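## Task

On the patch panel mounted beneath the switch whose ports wear red covers, take the cable out of port 19 (ports counted 1 to 24 starting from the left end) and lay its cord into the nearest cable-manager ring on the left side of that port; the plug itself is allowed to dangle. Do not unseat or draw outward any other plug, since that alone can fail the job. At the end, all remaining plugs must still be latched in their ports with latch levers raised, each lead must still pass through all the manager rings on its route, and no lead may be sharply kinked or wrapped around another lead.

## Robot and tools

Robot: two six-joint arms, left_arm and right_arm, each ending in a two-finger parallel gripper. Both bases sit high near the head: left_arm at (+0.057, +0.244, +1.625) m, right_arm at (+0.057, -0.244, +1.625) m in the scene frame. That frame has its origin on the floor at the centre of the robot's foot, +x pointing where the robot faces, +y toward the robot's own left (left_arm side), +z up. Arm names refer to the robot's body, not to which side of an image they appear on.

Row layout (shared by execute_actions and move): one flat list of 14 numbers, each within [-1, 1], always covering both arms. Numbers 1-7 belong to left_arm: waist, shoulder, elbow, wrist pitch, wrist yaw, wrist roll, then gripper opening. Numbers 8-14 repeat that order for right_arm. The six joint numbers are scaled offsets, not poses: they count from the arm's current Joint targets. A value of 1.0 equals 1.264 rad of waist, 1.32 shoulder, 1.276 elbow, 1.83 wrist pitch, 6.358 wrist yaw, 7.625 wrist roll. Zeros keep an arm where its targets already are. The opening number is absolute: +1 fully open (pads about 0.094 m apart), -1 closed. Always resend the current opening for a gripper you want unchanged, since 0 means half open. Stated joint ranges in rad: waist -2.880..2.880, shoulder 0.000..3.142, elbow 0.000..3.019, wrist pitch -1.693..1.571, wrist yaw -1.571..1.571, wrist roll -2.094..2.094. Asking a joint to go more than 0.084 rad beyond its range gets the action rejected for both arms.

execute_actions(actions, cameras): actions is a list of actions; each action is a table of 1 to 15 rows, one row per 1/30 s step, so an action lasts 0.5 s and a short table repeats its final row. Every row in an action is offset from the targets at that action's start; the next action starts from the updated targets, so repeating an offset keeps moving. An empty list just reports state and images. cameras picks image sources: omitted or ["all"] gives all four, [] gives none.

move(target, speed, blend, opening_speed, blocking, cameras): target is one row or a list of up to 15 rows, all offsets from the same starting Joint targets; the list shares 10 s. speed is rad/s for the joint with the longest travel, 0.01 to 2, default 0.5, one value or one per target. blend (rad) rounds corners between listed targets. opening_speed (0.2 or more, scale units per second) makes the fingers change gradually; use a slow value when closing on something delicate. Finger values of later targets are applied on arrival, with a pause. blocking=false returns after about 0.5 s while motion continues. The result adds a move: line: done, off_target (resting over 0.035 rad from target), moving, held or fault, maybe limits=held, plus the worst joint error per arm. done does not prove there was no contact.

wait(seconds 0 to 10) lets time pass while commands hold. stop() brakes a running move. zoom_image(camera, region=[x0, y0, x1, y1]) crops a pixel box, at most 504 by 504, of the latest image from cam_head_left, cam_head_right, cam_left_wrist or cam_right_wrist (all 672x504; head cameras are wide pinhole, wrist cameras fisheye). read_manual gives only licence text. finished_scene(scene) with the current number 1 or 2 ends that scene for good.

Results: end_effector_position (m) and end_effector_quat_wxyz per gripper in the scene frame, at a point between the pads about 1 cm short of the fingertips; fingers point along gripper +z and open along y. These can be a few cm off. Joint positions and Joint velocities list each arm's joints (rad, rad/s) then pad gap (m). Joint targets is the base for your next offsets. Tool commands shows present gripper commands; grip_measured is finger opening on the command scale. Joint torques are noisy and offset; joints 3 and 4 wrap at 28 N m. Lines to watch: joint sent to its limit, joint command not followed (clearance check altered targets), MOTOR HOT, OVER-TEMPERATURE FAULT (arm drops for 30-60 s).

Motion limits: each step a joint's target can lead its measured angle only a little, and targets that would shift a gripper over 110 mm are scaled back, so big moves take several actions. Time keeps running while you think.

Cautions: approach the panel slowly; pull only the target plug, straight out, and never drag neighbouring plugs outward. Avoid knocking anything off the table or onto the floor, and keep the two arms from striking each other. To release, command an opening clearly above grip_measured. If an arm presses on something or gets dragged, command its targets back past its measured positions. Avoid long holds with arms stretched out or loaded, which heat motors.

Each tool is called after "Request:" as name(argument=value, ...), one argument or row to a line, values as JSON.

## Session

Request:
execute_actions(
  actions=[],
)

Scene clock: 0.00 s.
left_arm: end_effector_position=(+0.5531, -0.1989, +1.0595) grip_measured=+1.000 end_effector_quat_wxyz=(+0.212, +0.564, +0.798, +0.017) | right_arm: end_effector_position=(+0.6806, -0.4765, +1.0537) grip_measured=+1.000 end_effector_quat_wxyz=(+0.318, +0.080, +0.925, -0.194)
Joint positions: left_arm=[0.787 1.85 1.501 0.659 -0.511 1.488 0.094] | right_arm=[-1.813 1.497 1.362 0.699 0.172 0.1 0.094]
Joint velocities: within noise
Joint torques (N m): no reading
Motor temperatures (°C): left_arm=[28 28 25 25 25 26 26] | right_arm=[28 27 25 27 25 26 29]
Heat: left arm: hottest waist 28 °C; right arm: hottest gripper 29 °C.
Joint targets: left_arm=[0.788 1.850 1.500 0.661 -0.511 1.488] | right_arm=[-1.813 1.495 1.364 0.703 0.172 0.101]
Tool commands: left_gripper/opening=+1.0 right_gripper/opening=+1.0

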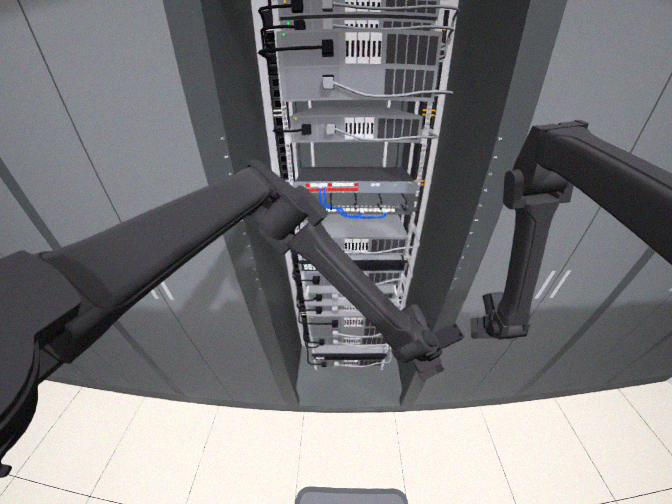

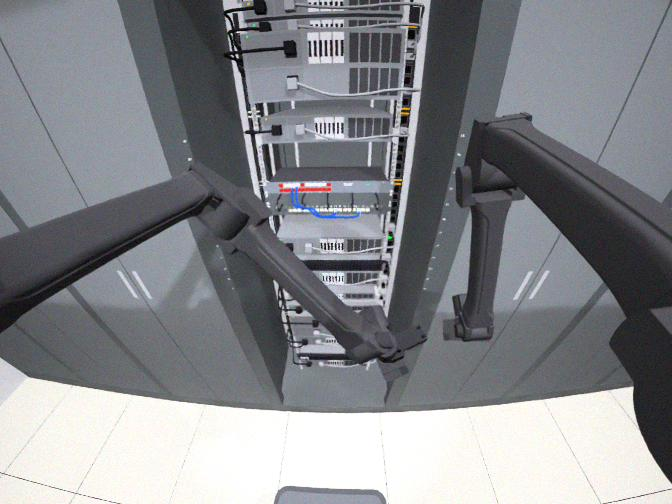

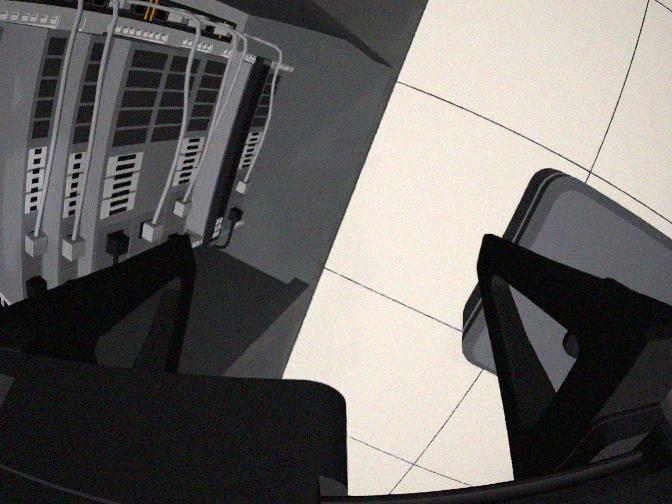

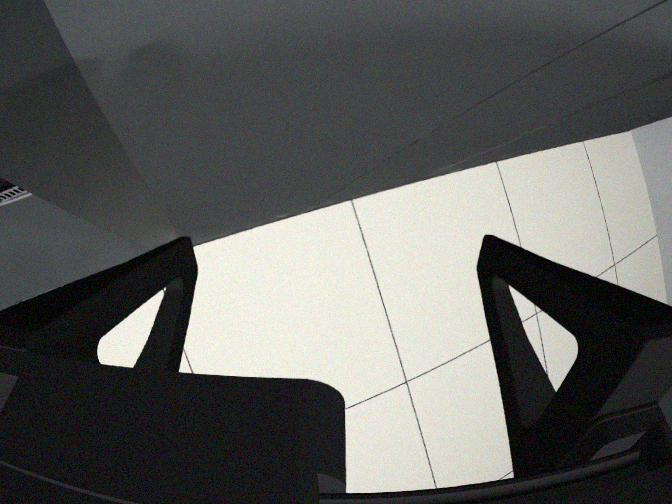

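Request:
zoom_image(
  camera="cam_head_left",
  region=[270, 160, 450, 260],
)

Request:
zoom_image(
  camera="cam_head_right",
  region=[240, 160, 420, 260],
)

Scaled by 2.800 from the camera's 672x504 image, which has a finer 960x720 frame.

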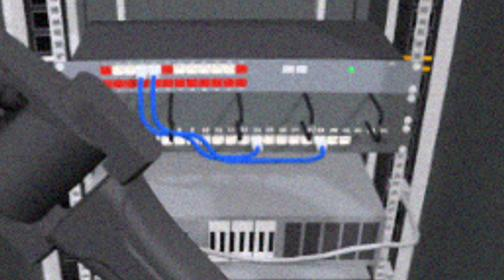

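Scaled by 2.800 from the camera's 672x504 image, which has a finer 960x720 frame.

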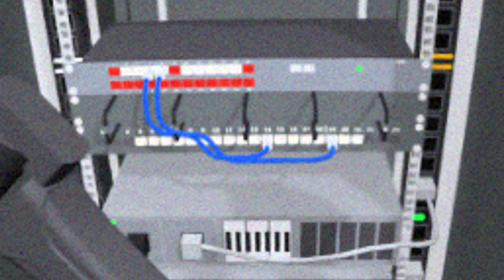

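Request:
move(
  target=[0.8,0,0,0,0.08,-0.195,1,0,0,0,0,0,0,1],
  speed=0.8,
  cameras=["cam_head_left","cam_head_right"],
)

Scene clock: 40.57 s.
left_arm: end_effector_position=(+0.5221, +0.4668, +0.8984) grip_measured=+1.000 end_effector_quat_wxyz=(+0.188, -0.019, +0.974, +0.129) | right_arm: end_effector_position=(+0.6806, -0.4765, +1.0537) grip_measured=+1.000 end_effector_quat_wxyz=(+0.318, +0.080, +0.925, -0.194)
Joint positions: left_arm=[1.81 1.85 1.501 0.659 -0.005 0.01 0.094] | right_arm=[-1.813 1.497 1.362 0.699 0.172 0.1 0.094]
Joint velocities: within noise
Joint torques (N m): left_arm=[5.66 -11.93 -0.85 0.98 -0.03 -0.1] | right_arm=[-4.19 -19.14 0.81 2.18 0.32 -0.13]
Motor temperatures (°C): left_arm=[29 29 25 25 25 26 26] | right_arm=[28 28 25 27 25 26 28]
Heat: left arm: hottest waist 29 °C; right arm: hottest waist 28 °C.
Joint targets: left_arm=[1.799 1.850 1.500 0.661 -0.003 0.001] | right_arm=[-1.813 1.495 1.364 0.703 0.172 0.101]
move: done
Images, in order (width x height): cam_head_left 672x504, cam_head_right 672x504.

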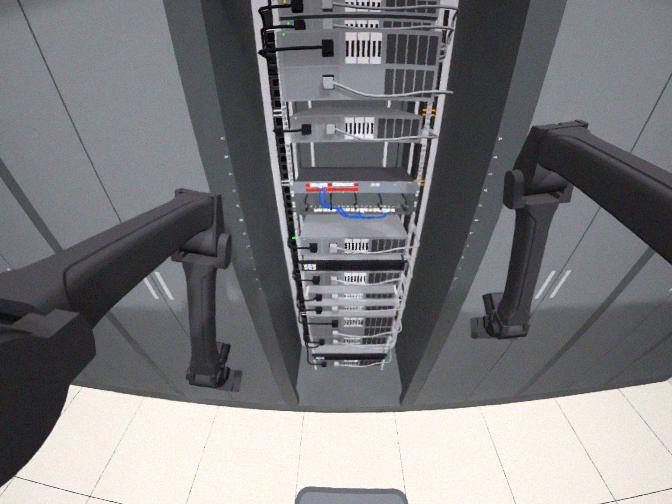

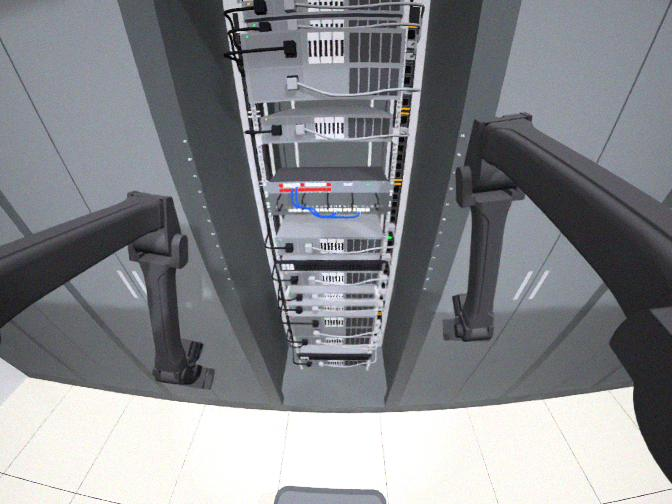

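Request:
move(
  target=[0,0,0,0,0,0,1,0.760,-0.467,-0.357,0.397,-0.0278,-0.1075,1],
  speed=0.7,
)

Scene clock: 102.00 s.
left_arm: end_effector_position=(+0.5221, +0.4668, +0.8984) grip_measured=+1.000 end_effector_quat_wxyz=(+0.188, -0.020, +0.974, +0.129) | right_arm: end_effector_position=(+0.8026, -0.1418, +1.4937) grip_measured=+1.000 end_effector_quat_wxyz=(+0.702, -0.004, +0.712, +0.000)
Joint positions: left_arm=[1.81 1.85 1.501 0.659 -0.005 0.009 0.094] | right_arm=[-0.87 0.885 0.916 1.415 -0.001 -0.704 0.094]
Joint velocities: within noise
Joint torques (N m): left_arm=[5.36 -11.93 -0.9 0.96 -0.02 -0.11] | right_arm=[4.6 -15.09 1.88 2.69 -0.58 -0.3]
Motor temperatures (°C): left_arm=[28 30 25 25 25 26 26] | right_arm=[28 30 25 26 25 26 28]
Heat: left arm: hottest shoulder 30 °C; right arm: hottest shoulder 30 °C.
Joint targets: left_arm=[1.799 1.850 1.500 0.661 -0.003 0.001] | right_arm=[-0.853 0.879 0.909 1.430 -0.004 -0.719]
move: done

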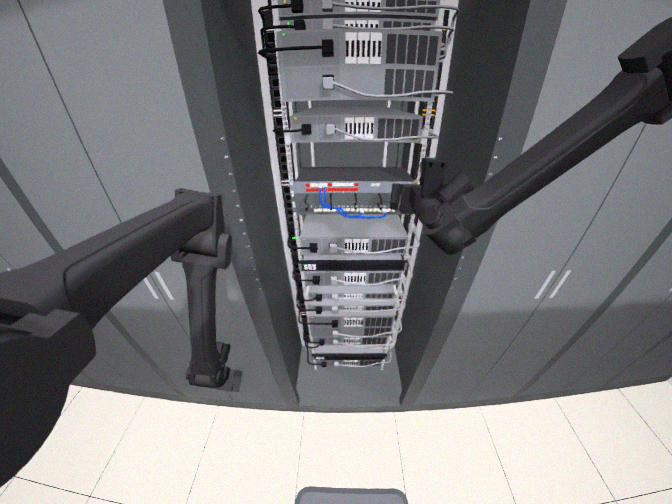

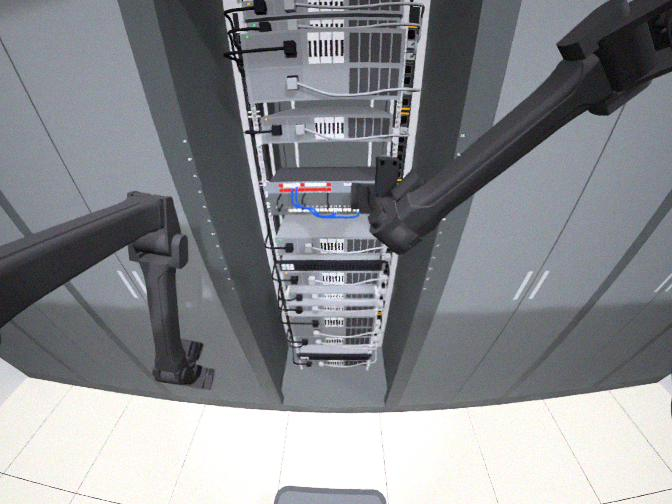

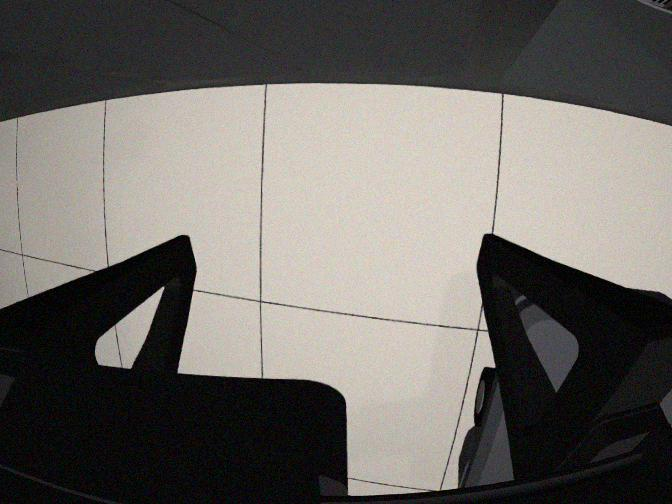

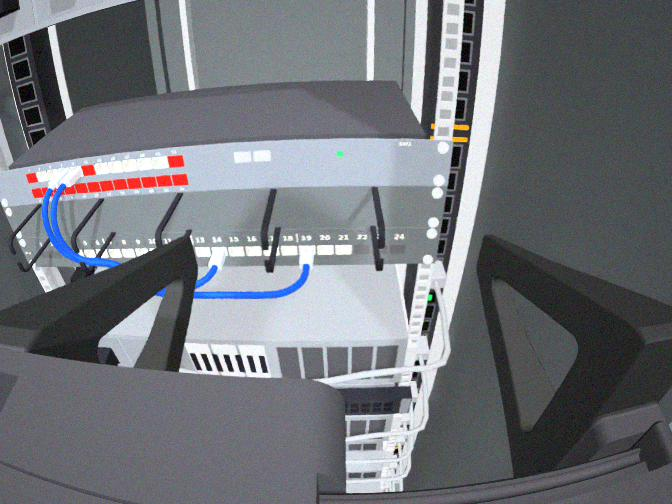

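Request:
zoom_image(
  camera="cam_right_wrist",
  region=[0, 140, 240, 320],
)

Request:
zoom_image(
  camera="cam_right_wrist",
  region=[190, 160, 430, 340],
)

Scaled by 2.100 from the camera's 672x504 image, which has a finer 960x720 frame.

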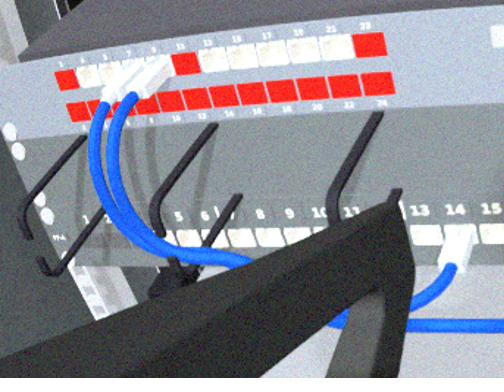

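Scaled by 2.100 from the camera's 672x504 image, which has a finer 960x720 frame.

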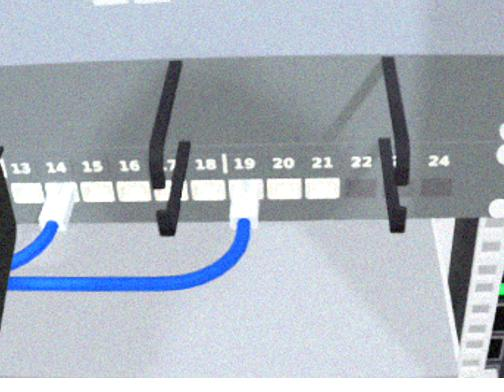

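Request:
zoom_image(
  camera="cam_right_wrist",
  region=[250, 220, 350, 300],
)

Scaled by 5.040 from the camera's 672x504 image, which has a finer 960x720 frame.

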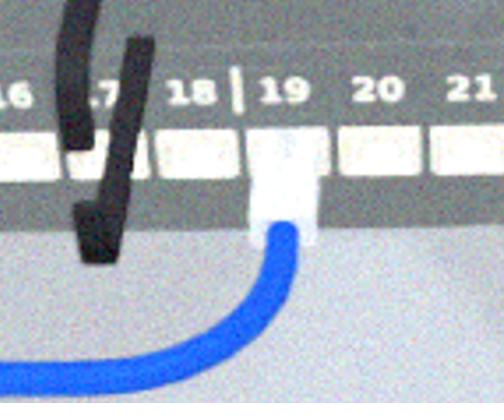

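Request:
move(
  target=[0,0,0,0,0,0,1,-0.3415,0.190,0.1094,0.0676,-0.0074,0.2628,1],
  speed=0.7,
)

Scene clock: 156.87 s.
left_arm: end_effector_position=(+0.5221, +0.4668, +0.8984) grip_measured=+1.000 end_effector_quat_wxyz=(+0.188, -0.020, +0.974, +0.129) | right_arm: end_effector_position=(+0.7984, -0.1960, +1.3753) grip_measured=+1.000 end_effector_quat_wxyz=(+0.494, +0.504, +0.504, +0.498)
Joint positions: left_arm=[1.81 1.85 1.501 0.659 -0.005 0.009 0.094] | right_arm=[-1.266 1.112 1.03 1.535 -0.048 1.27 0.094]
Joint velocities: within noise
Joint torques (N m): left_arm=[6.01 -12.22 -0.87 0.91 -0.03 -0.11] | right_arm=[0.79 -17.2 3.47 3.15 -0.32 -0.11]
Motor temperatures (°C): left_arm=[28 30 25 25 25 26 25] | right_arm=[28 29 26 26 26 26 28]
Heat: left arm: hottest shoulder 30 °C; right arm: hottest shoulder 29 °C.
Joint targets: left_arm=[1.799 1.850 1.500 0.661 -0.003 0.001] | right_arm=[-1.284 1.130 1.048 1.553 -0.051 1.285]
move: done

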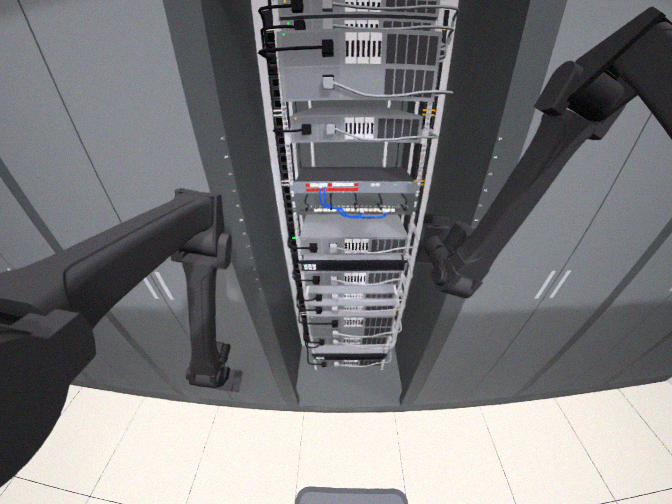

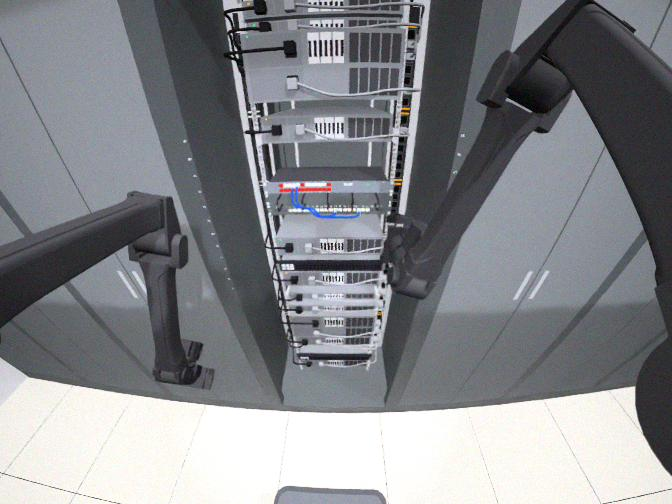

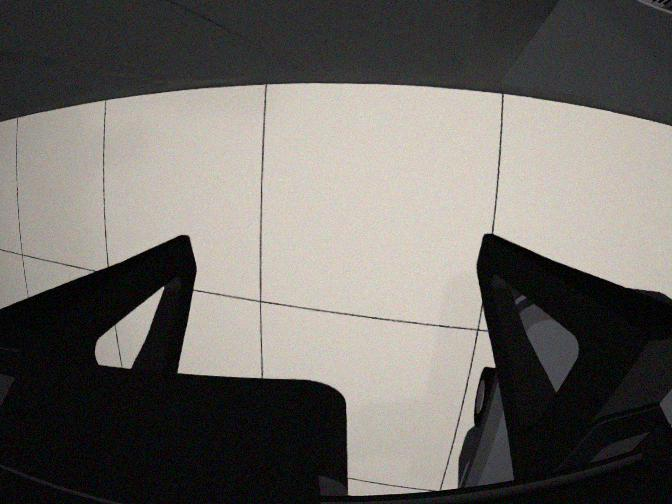

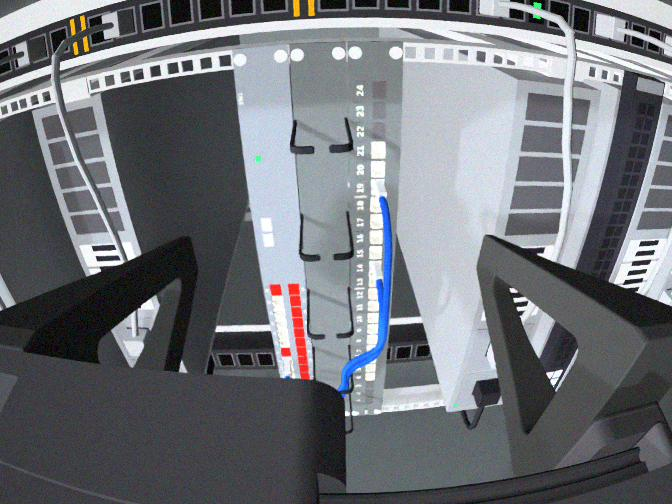

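Request:
zoom_image(
  camera="cam_right_wrist",
  region=[270, 80, 430, 280],
)

Request:
zoom_image(
  camera="cam_right_wrist",
  region=[280, 260, 420, 440],
)

Scaled by 2.520 from the camera's 672x504 image, which has a finer 960x720 frame.

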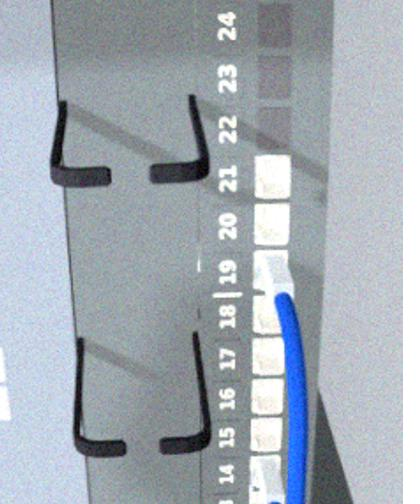

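Scaled by 2.800 from the camera's 672x504 image, which has a finer 960x720 frame.

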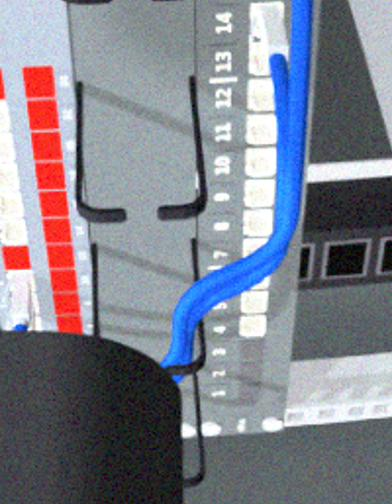

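Request:
move(
  target=[0,0,0,0,0,0,1,-0.0032,0.0856,0.3323,-0.2251,-0.0527,-0.0022,-0.4],
  speed=0.5,
  cameras=["cam_head_left","cam_right_wrist"],
)

Request:
zoom_image(
  camera="cam_right_wrist",
  region=[240, 40, 480, 300],
)

Scene clock: 265.13 s.
left_arm: end_effector_position=(+0.5221, +0.4668, +0.8984) grip_measured=+1.000 end_effector_quat_wxyz=(+0.188, -0.020, +0.974, +0.129) | right_arm: end_effector_position=(+0.9135, -0.1366, +1.3513) grip_measured=-0.398 end_effector_quat_wxyz=(+0.400, +0.412, +0.573, +0.585)
Joint positions: left_arm=[1.81 1.85 1.501 0.659 -0.005 0.009 0.094] | right_arm=[-1.269 1.22 1.439 1.149 -0.383 1.272 0.028]
Joint velocities: within noise
Joint torques (N m): left_arm=[6.01 -12.4 -0.98 0.88 -0.04 -0.1] | right_arm=[1.49 -20.89 7.95 2.13 -0.36 -0.28]
Motor temperatures (°C): left_arm=[28 30 25 25 25 25 25] | right_arm=[28 31 26 26 26 26 28]
Heat: left arm: hottest shoulder 30 °C; right arm: hottest shoulder 31 °C.
Joint targets: left_arm=[1.799 1.850 1.500 0.661 -0.003 0.001] | right_arm=[-1.288 1.243 1.472 1.141 -0.386 1.268]
move: done
Images, in order (width x height): cam_head_left 672x504, cam_right_wrist 672x504.

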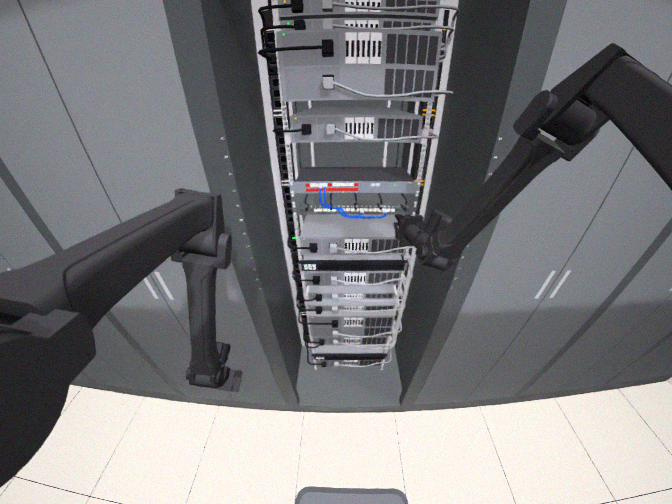

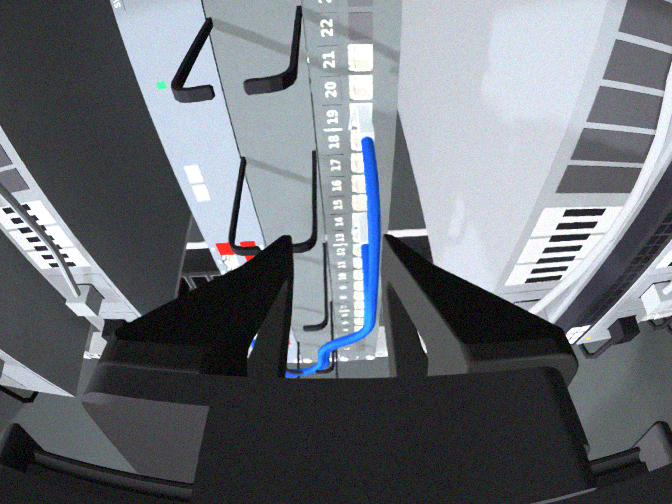

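Scaled by 1.938 from the camera's 672x504 image, which has a finer 960x720 frame.

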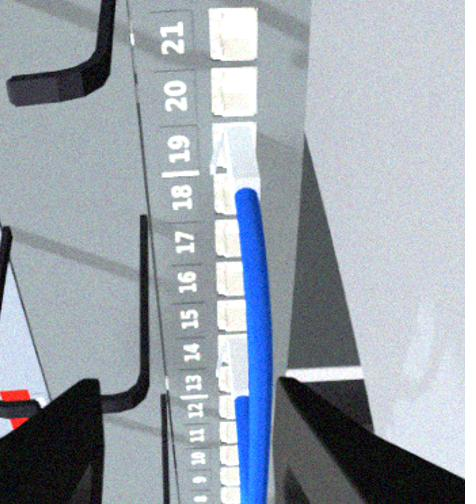

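Request:
zoom_image(
  camera="cam_right_wrist",
  region=[325, 80, 405, 160],
)

Scaled by 6.300 from the camera's 672x504 image, which has a finer 960x720 frame.

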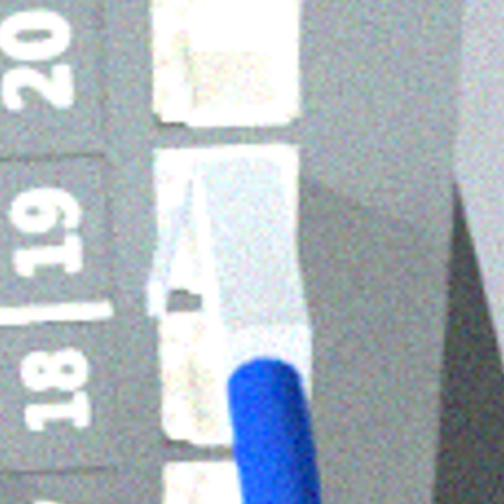

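Request:
move(
  target=[0,0,0,0,0,0,1,0.0136,0.053,0.1429,-0.0681,0.0007,-0.0055,-0.47],
  speed=0.25,
  cameras=["cam_head_left","cam_right_wrist"],
)

Request:
zoom_image(
  camera="cam_right_wrist",
  region=[240, 60, 440, 260],
)

Scene clock: 321.13 s.
left_arm: end_effector_position=(+0.5221, +0.4668, +0.8984) grip_measured=+1.000 end_effector_quat_wxyz=(+0.188, -0.020, +0.974, +0.129) | right_arm: end_effector_position=(+0.9569, -0.1342, +1.3360) grip_measured=-0.468 end_effector_quat_wxyz=(+0.402, +0.406, +0.584, +0.577)
Joint positions: left_arm=[1.81 1.85 1.501 0.659 -0.005 0.009 0.094] | right_arm=[-1.269 1.289 1.614 1.024 -0.383 1.241 0.025]
Joint velocities: within noise
Joint torques (N m): left_arm=[6.18 -12.28 -0.81 0.92 -0.03 -0.12] | right_arm=[3.55 -22.07 9.69 2.1 -0.15 -0.39]
Motor temperatures (°C): left_arm=[28 31 25 25 25 25 25] | right_arm=[28 30 29 26 26 26 28]
Heat: left arm: hottest shoulder 31 °C; right arm: hottest shoulder 30 °C.
Joint targets: left_arm=[1.799 1.850 1.500 0.661 -0.003 0.001] | right_arm=[-1.271 1.313 1.654 1.017 -0.382 1.226]
move: off_target (right_arm); right_arm: the elbow is farthest, 0.041 rad from its target
Images, in order (width x height): cam_head_left 672x504, cam_right_wrist 672x504.

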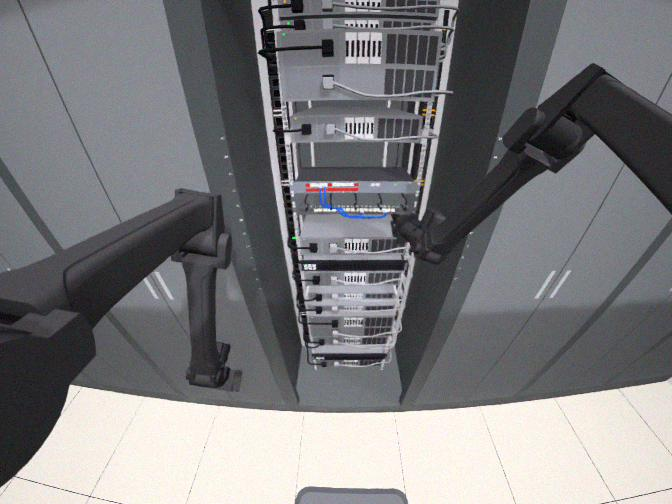

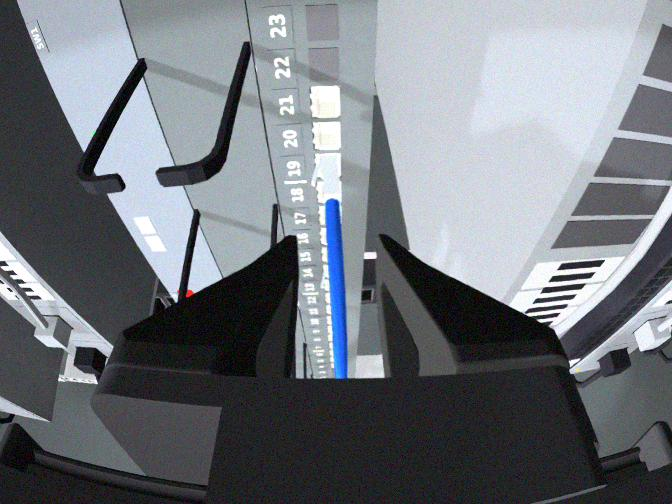

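Scaled by 2.520 from the camera's 672x504 image, which has a finer 960x720 frame.

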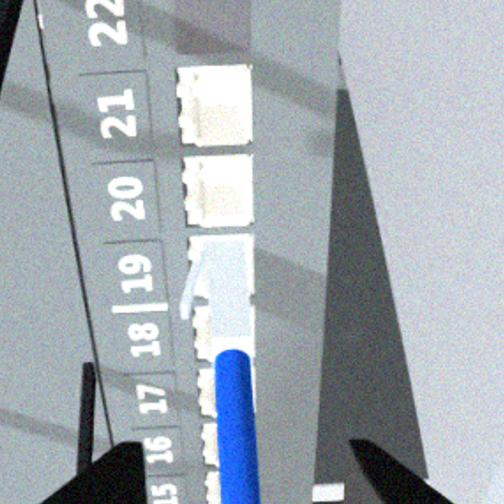

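Request:
move(
  target=[0,0,0,0,0,0,1,0.0245,0.0205,0.0658,-0.0306,0.0008,-0.0025,-0.47],
  speed=0.15,
  cameras=["cam_right_wrist"],
)

Request:
zoom_image(
  camera="cam_right_wrist",
  region=[260, 100, 420, 260],
)

Scene clock: 343.10 s.
left_arm: end_effector_position=(+0.5221, +0.4668, +0.8984) grip_measured=+1.000 end_effector_quat_wxyz=(+0.188, -0.020, +0.974, +0.129) | right_arm: end_effector_position=(+0.9782, -0.1322, +1.3367) grip_measured=-0.468 end_effector_quat_wxyz=(+0.406, +0.403, +0.585, +0.575)
Joint positions: left_arm=[1.81 1.85 1.501 0.659 -0.005 0.009 0.094] | right_arm=[-1.26 1.315 1.695 0.969 -0.38 1.222 0.025]
Joint velocities: within noise
Joint torques (N m): left_arm=[5.6 -12.45 -0.87 0.99 -0.01 -0.12] | right_arm=[5.77 -22.18 10.39 2.14 -0.09 -0.37]
Motor temperatures (°C): left_arm=[28 31 25 25 25 25 25] | right_arm=[28 33 29 26 25 26 28]
Heat: left arm: hottest shoulder 31 °C; right arm: hottest shoulder 33 °C.
Joint targets: left_arm=[1.799 1.850 1.500 0.661 -0.003 0.001] | right_arm=[-1.240 1.340 1.738 0.961 -0.377 1.207]
move: off_target (right_arm); right_arm: the elbow is farthest, 0.043 rad from its target
Images, in order (width x height): cam_right_wrist 672x504.

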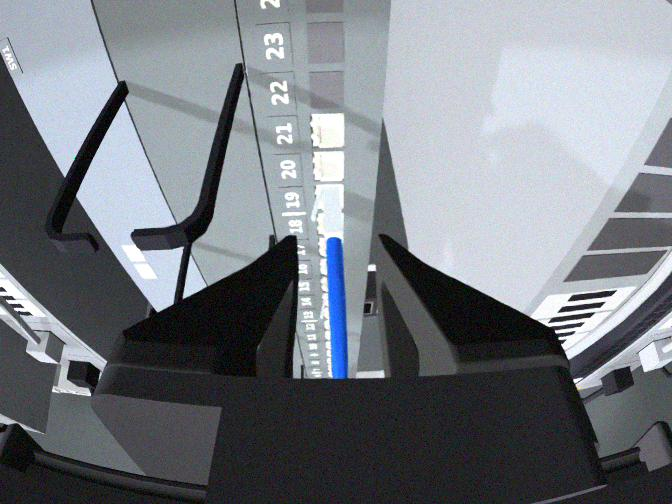

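Scaled by 3.150 from the camera's 672x504 image, which has a finer 960x720 frame.

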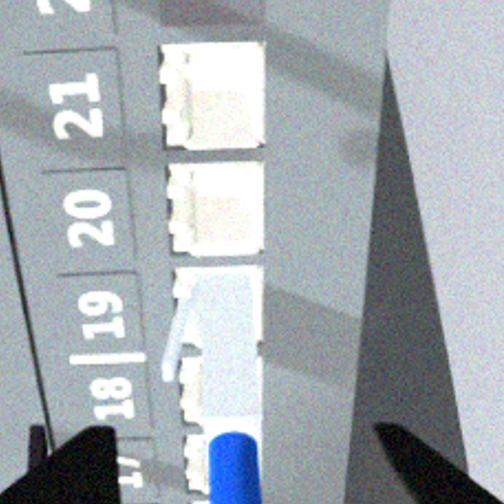

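Request:
move(
  target=[0,0,0,0,0,0,1,0.0316,0.0215,0.0629,-0.0315,0.0013,-0.0034,-0.47],
  speed=0.1,
  cameras=["cam_right_wrist"],
)

Request:
zoom_image(
  camera="cam_right_wrist",
  region=[260, 120, 420, 280],
)

Scene clock: 361.23 s.
left_arm: end_effector_position=(+0.5221, +0.4668, +0.8984) grip_measured=+1.000 end_effector_quat_wxyz=(+0.188, -0.020, +0.974, +0.129) | right_arm: end_effector_position=(+0.9971, -0.1189, +1.3398) grip_measured=-0.468 end_effector_quat_wxyz=(+0.404, +0.406, +0.580, +0.579)
Joint positions: left_arm=[1.81 1.85 1.501 0.659 -0.005 0.009 0.094] | right_arm=[-1.221 1.344 1.773 0.911 -0.372 1.196 0.025]
Joint velocities: within noise
Joint torques (N m): left_arm=[5.95 -12.63 -0.88 1.03 -0.05 -0.09] | right_arm=[6.18 -22.89 10.93 2.09 -0.1 -0.39]
Motor temperatures (°C): left_arm=[28 31 25 25 25 25 25] | right_arm=[28 34 31 26 25 26 27]
Heat: left arm: hottest shoulder 31 °C; right arm: hottest shoulder 34 °C.
Joint targets: left_arm=[1.799 1.850 1.500 0.661 -0.003 0.001] | right_arm=[-1.200 1.368 1.819 0.903 -0.368 1.181]
move: off_target (right_arm); right_arm: the elbow is farthest, 0.045 rad from its target
Images, in order (width x height): cam_right_wrist 672x504.

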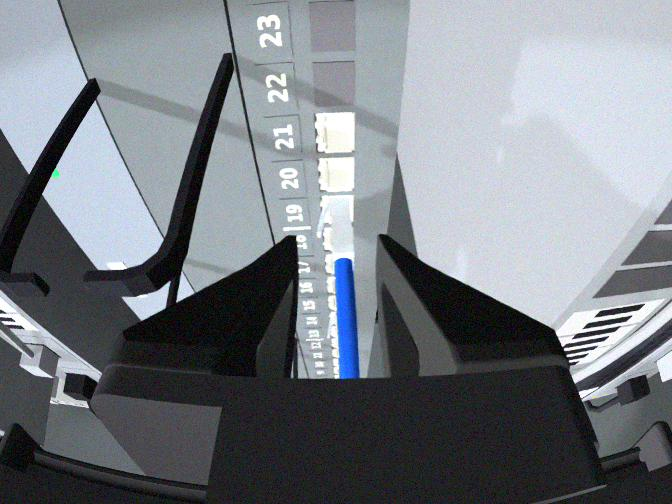

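Scaled by 3.150 from the camera's 672x504 image, which has a finer 960x720 frame.

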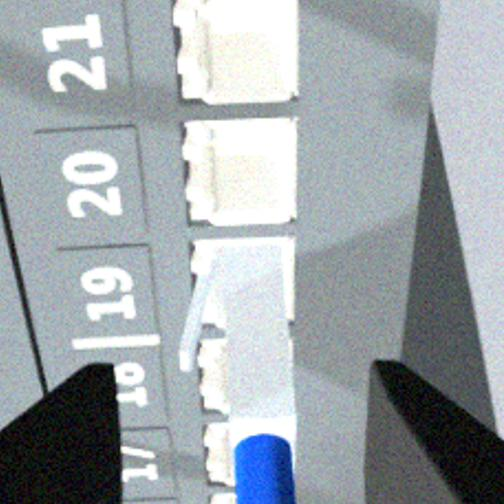

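Request:
move(
  target=[0,0,0,0,0,0,1,0,0,0,0,0,0,-0.84],
  opening_speed=0.25,
  cameras=["cam_right_wrist"],
)

Request:
zoom_image(
  camera="cam_right_wrist",
  region=[260, 120, 420, 280],
)

Scene clock: 371.00 s.
left_arm: end_effector_position=(+0.5221, +0.4668, +0.8984) grip_measured=+1.000 end_effector_quat_wxyz=(+0.188, -0.020, +0.974, +0.129) | right_arm: end_effector_position=(+0.9967, -0.1183, +1.3378) grip_measured=-0.837 end_effector_quat_wxyz=(+0.403, +0.407, +0.581, +0.578)
Joint positions: left_arm=[1.81 1.85 1.501 0.659 -0.005 0.009 0.094] | right_arm=[-1.221 1.346 1.774 0.909 -0.371 1.195 0.008]
Joint velocities: within noise
Joint torques (N m): left_arm=[5.83 -12.1 -0.96 1.01 -0.03 -0.11] | right_arm=[6.3 -22.95 10.92 2.19 -0.15 -0.38]
Motor temperatures (°C): left_arm=[28 31 25 25 25 25 25] | right_arm=[28 35 31 26 25 26 27]
Heat: left arm: hottest shoulder 31 °C; right arm: hottest shoulder 35 °C.
Joint targets: left_arm=[1.799 1.850 1.500 0.661 -0.003 0.001] | right_arm=[-1.200 1.368 1.819 0.903 -0.369 1.181]
move: off_target (right_arm); right_arm: the elbow is farthest, 0.045 rad from its target
Images, in order (width x height): cam_right_wrist 672x504.

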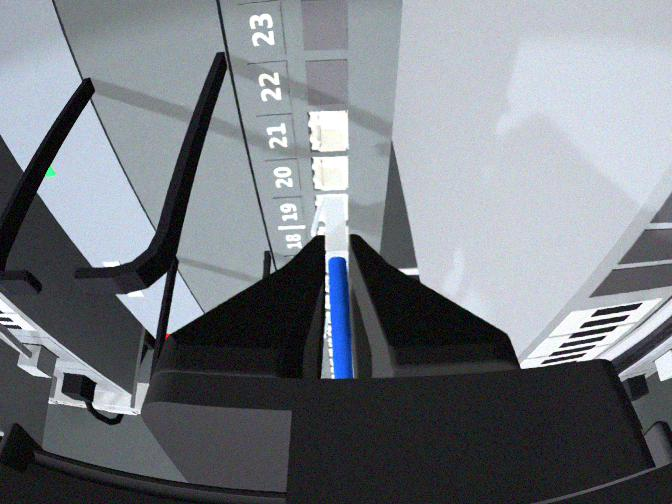

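Scaled by 3.150 from the camera's 672x504 image, which has a finer 960x720 frame.

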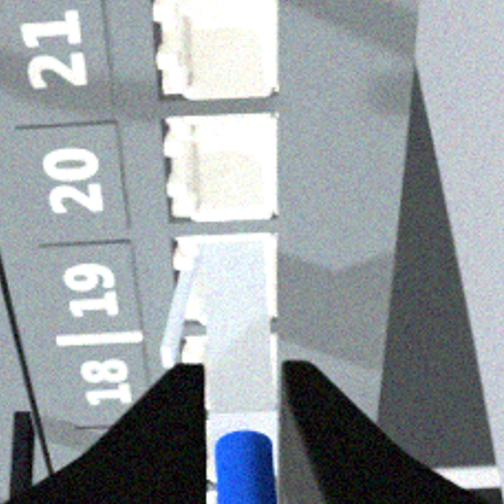

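Request:
move(
  target=[
    [0,0,0,0,0,0,1,0,0,0,0,0,0,-0.47],
    [0,0,0,0,0,0,1,0.0044,0.007,0.0166,-0.0086,0.0002,-0.0008,-0.47],
  ],
  speed=0.1,
  cameras=["cam_right_wrist"],
)

Request:
zoom_image(
  camera="cam_right_wrist",
  region=[260, 120, 420, 280],
)

Scene clock: 383.30 s.
left_arm: end_effector_position=(+0.5221, +0.4668, +0.8984) grip_measured=+1.000 end_effector_quat_wxyz=(+0.188, -0.020, +0.974, +0.129) | right_arm: end_effector_position=(+1.0014, -0.1169, +1.3384) grip_measured=-0.472 end_effector_quat_wxyz=(+0.403, +0.406, +0.581, +0.579)
Joint positions: left_arm=[1.81 1.85 1.501 0.659 -0.005 0.009 0.094] | right_arm=[-1.216 1.353 1.794 0.895 -0.37 1.19 0.025]
Joint velocities: within noise
Joint torques (N m): left_arm=[5.89 -12.1 -0.85 0.9 -0.04 -0.13] | right_arm=[6.59 -22.89 11.14 2.18 -0.12 -0.35]
Motor temperatures (°C): left_arm=[28 31 25 25 25 25 25] | right_arm=[28 34 32 26 25 26 27]
Heat: left arm: hottest shoulder 31 °C; right arm: hottest shoulder 34 °C.
Joint targets: left_arm=[1.799 1.850 1.500 0.661 -0.003 0.001] | right_arm=[-1.195 1.377 1.840 0.887 -0.367 1.175]
move: off_target (right_arm); right_arm: the elbow is farthest, 0.046 rad from its target
Images, in order (width x height): cam_right_wrist 672x504.

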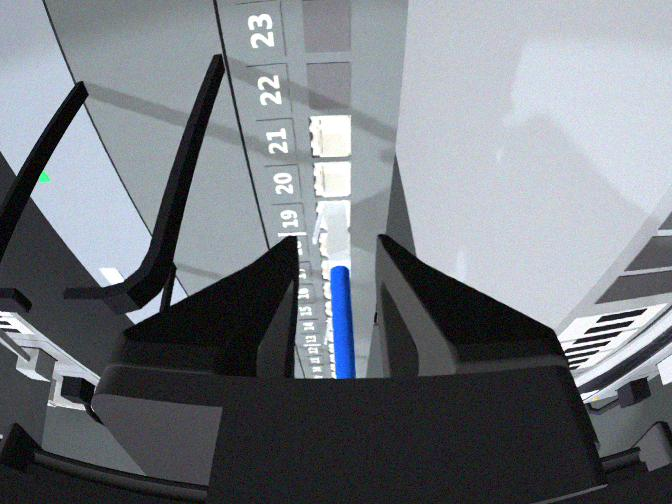

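Scaled by 3.150 from the camera's 672x504 image, which has a finer 960x720 frame.

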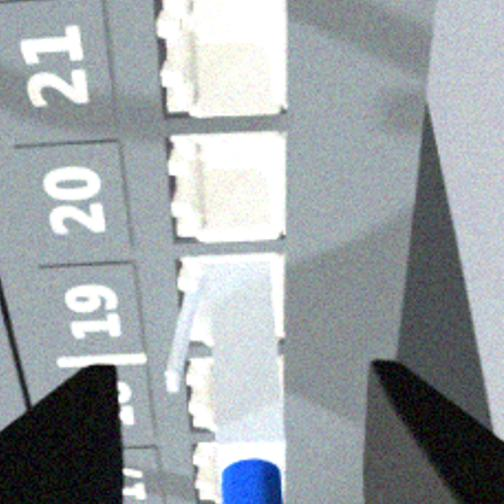

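Request:
move(
  target=[0,0,0,0,0,0,1,0.0016,0.002,0.006,-0.0031,0.0001,-0.0003,-0.47],
  speed=0.1,
  cameras=["cam_right_wrist"],
)

Request:
move(
  target=[0,0,0,0,0,0,1,0,0,0,0,0,0,-0.84],
  opening_speed=0.25,
  cameras=["cam_right_wrist"],
)

Request:
zoom_image(
  camera="cam_right_wrist",
  region=[260, 120, 420, 280],
)

Scene clock: 394.63 s.
left_arm: end_effector_position=(+0.5221, +0.4668, +0.8984) grip_measured=+1.000 end_effector_quat_wxyz=(+0.188, -0.020, +0.974, +0.129) | right_arm: end_effector_position=(+1.0029, -0.1161, +1.3381) grip_measured=-0.472 end_effector_quat_wxyz=(+0.403, +0.406, +0.581, +0.578)
Joint positions: left_arm=[1.81 1.85 1.501 0.659 -0.005 0.009 0.094] | right_arm=[-1.214 1.356 1.801 0.889 -0.37 1.187 0.025]
Joint velocities: within noise
Joint torques (N m): left_arm=[5.66 -12.57 -0.87 0.96 -0.05 -0.1] | right_arm=[6.42 -22.89 11.19 2.15 -0.11 -0.37]
Motor temperatures (°C): left_arm=[28 31 25 25 25 25 25] | right_arm=[28 35 32 26 25 26 27]
Heat: left arm: hottest shoulder 31 °C; right arm: hottest shoulder 35 °C.
Joint targets: left_arm=[1.799 1.850 1.500 0.661 -0.003 0.001] | right_arm=[-1.193 1.380 1.847 0.882 -0.367 1.173]
move: off_target (right_arm); right_arm: the elbow is farthest, 0.047 rad from its target
Images, in order (width x height): cam_right_wrist 672x504.

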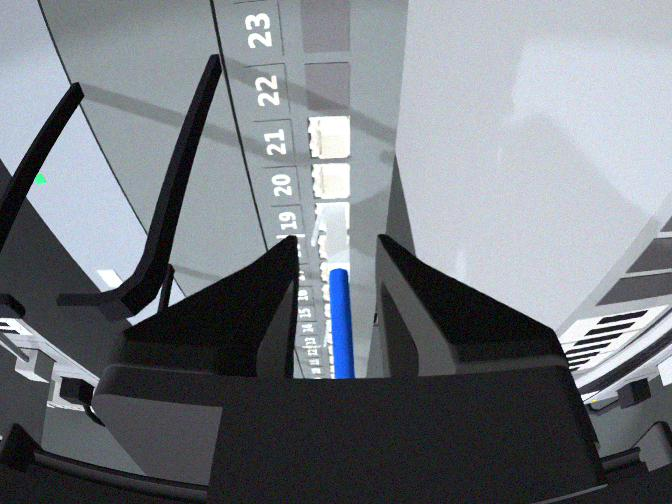

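Scene clock: 396.40 s.
left_arm: end_effector_position=(+0.5221, +0.4668, +0.8984) grip_measured=+1.000 end_effector_quat_wxyz=(+0.188, -0.020, +0.974, +0.129) | right_arm: end_effector_position=(+1.0029, -0.1158, +1.3377) grip_measured=-0.837 end_effector_quat_wxyz=(+0.403, +0.406, +0.581, +0.578)
Joint positions: left_arm=[1.81 1.85 1.501 0.659 -0.005 0.009 0.094] | right_arm=[-1.214 1.357 1.802 0.888 -0.37 1.187 0.008]
Joint velocities: within noise
Joint torques (N m): left_arm=[5.77 -12.22 -0.87 1.02 -0.03 -0.09] | right_arm=[6.53 -22.71 11.15 2.18 -0.13 -0.38]
Motor temperatures (°C): left_arm=[28 31 25 25 25 25 25] | right_arm=[28 34 32 26 25 26 27]
Heat: left arm: hottest shoulder 31 °C; right arm: hottest shoulder 34 °C.
Joint targets: left_arm=[1.799 1.850 1.500 0.661 -0.003 0.001] | right_arm=[-1.192 1.380 1.847 0.882 -0.367 1.173]
move: off_target (right_arm); right_arm: the elbow is farthest, 0.045 rad from its target
Images, in order (width x height): cam_right_wrist 672x504.

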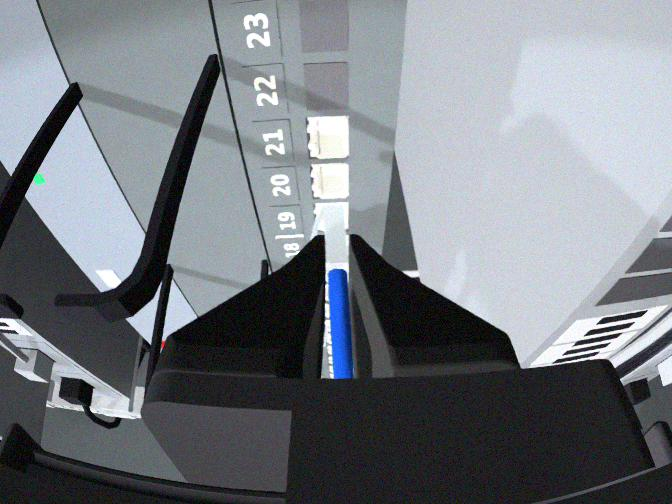

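Scaled by 3.150 from the camera's 672x504 image, which has a finer 960x720 frame.

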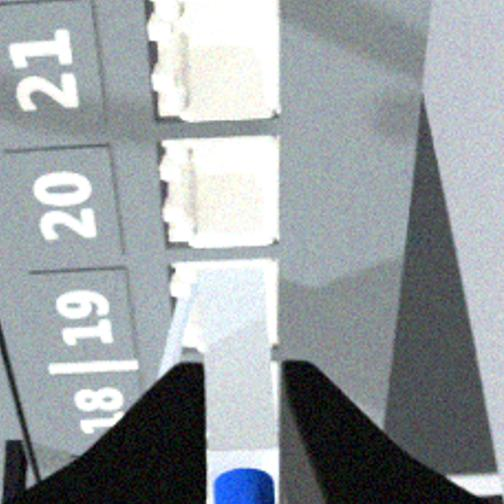

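Request:
move(
  target=[
    [0,0,0,0,0,0,1,0,0,0,0,0,0,-0.47],
    [0,0,0,0,0,0,1,0.0044,0.006,0.0166,-0.0086,0.0002,-0.0008,-0.47],
  ],
  speed=0.1,
  cameras=["cam_right_wrist"],
)

Request:
zoom_image(
  camera="cam_right_wrist",
  region=[260, 120, 420, 280],
)

Scene clock: 421.47 s.
left_arm: end_effector_position=(+0.5221, +0.4668, +0.8984) grip_measured=+1.000 end_effector_quat_wxyz=(+0.188, -0.020, +0.974, +0.129) | right_arm: end_effector_position=(+1.0075, -0.1140, +1.3383) grip_measured=-0.472 end_effector_quat_wxyz=(+0.403, +0.406, +0.581, +0.579)
Joint positions: left_arm=[1.81 1.85 1.501 0.659 -0.005 0.009 0.094] | right_arm=[-1.208 1.364 1.822 0.874 -0.369 1.182 0.025]
Joint velocities: within noise
Joint torques (N m): left_arm=[5.83 -12.1 -0.81 1.01 -0.04 -0.12] | right_arm=[6.77 -23 11.34 2.15 -0.1 -0.37]
Motor temperatures (°C): left_arm=[28 31 25 25 25 25 25] | right_arm=[28 33 34 26 25 26 27]
Heat: left arm: hottest shoulder 31 °C; right arm: hottest elbow 34 °C.
Joint targets: left_arm=[1.799 1.850 1.500 0.661 -0.003 0.001] | right_arm=[-1.187 1.388 1.869 0.866 -0.365 1.167]
move: off_target (right_arm); right_arm: the elbow is farthest, 0.047 rad from its target
Images, in order (width x height): cam_right_wrist 672x504.

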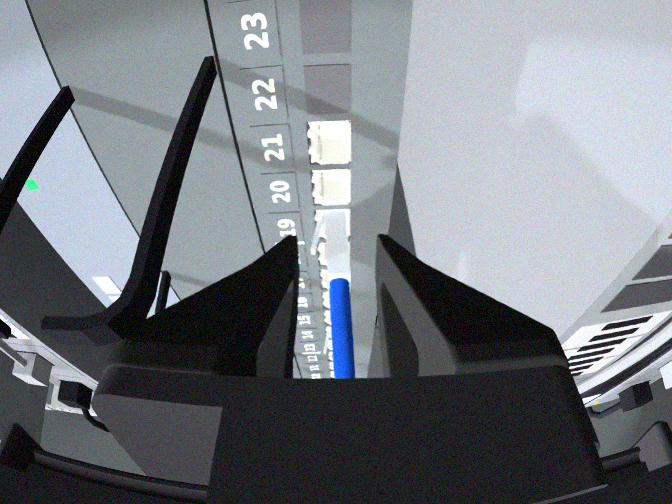

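Scaled by 3.150 from the camera's 672x504 image, which has a finer 960x720 frame.

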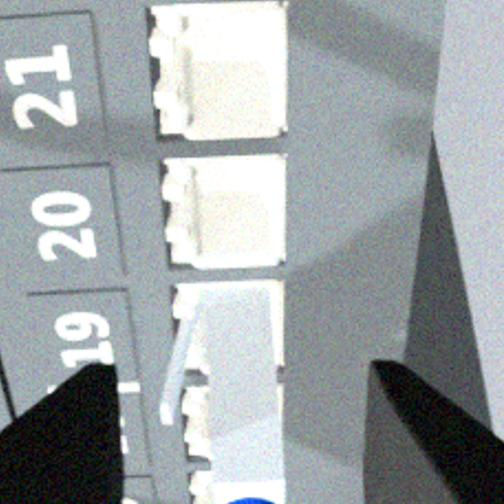

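Request:
move(
  target=[0,0,0,0,0,0,1,0,0,0,0,0,0,-0.84],
  opening_speed=0.25,
  cameras=["cam_right_wrist"],
)

Request:
zoom_image(
  camera="cam_right_wrist",
  region=[260, 120, 420, 280],
)

Scene clock: 426.57 s.
left_arm: end_effector_position=(+0.5221, +0.4668, +0.8984) grip_measured=+1.000 end_effector_quat_wxyz=(+0.188, -0.020, +0.974, +0.129) | right_arm: end_effector_position=(+1.0081, -0.1139, +1.3382) grip_measured=-0.836 end_effector_quat_wxyz=(+0.404, +0.407, +0.581, +0.578)
Joint positions: left_arm=[1.81 1.85 1.501 0.659 -0.005 0.009 0.094] | right_arm=[-1.207 1.365 1.824 0.872 -0.367 1.179 0.008]
Joint velocities: within noise
Joint torques (N m): left_arm=[5.71 -12.4 -0.92 1.02 -0.03 -0.1] | right_arm=[6.59 -23.12 11.21 2.19 -0.19 -0.37]
Motor temperatures (°C): left_arm=[28 31 25 25 25 25 25] | right_arm=[28 33 33 26 25 26 27]
Heat: left arm: hottest shoulder 31 °C; right arm: hottest shoulder 33 °C.
Joint targets: left_arm=[1.799 1.850 1.500 0.661 -0.003 0.001] | right_arm=[-1.187 1.388 1.868 0.866 -0.365 1.167]
move: off_target (right_arm); right_arm: the elbow is farthest, 0.045 rad from its target
Images, in order (width x height): cam_right_wrist 672x504.

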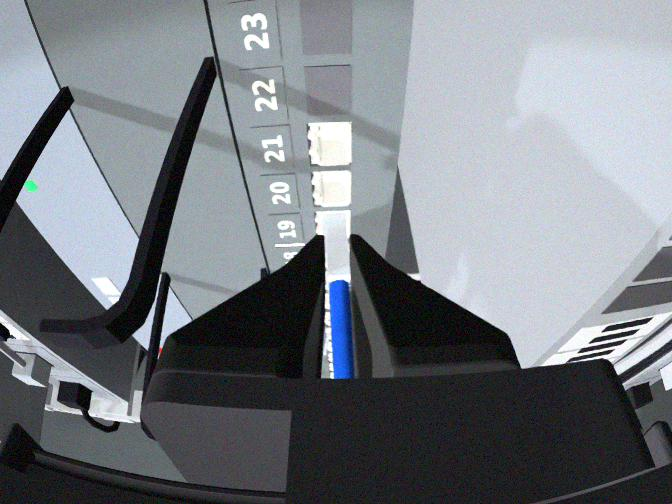

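Scaled by 3.150 from the camera's 672x504 image, which has a finer 960x720 frame.

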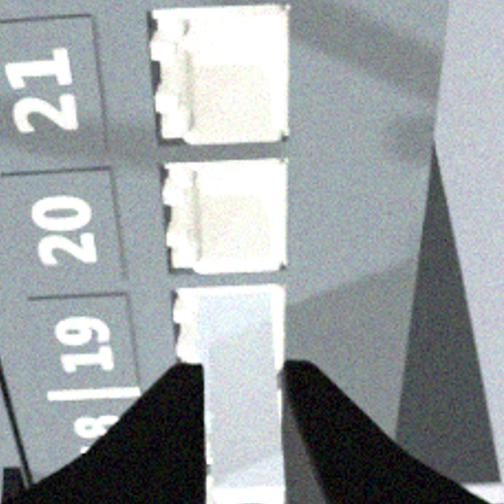

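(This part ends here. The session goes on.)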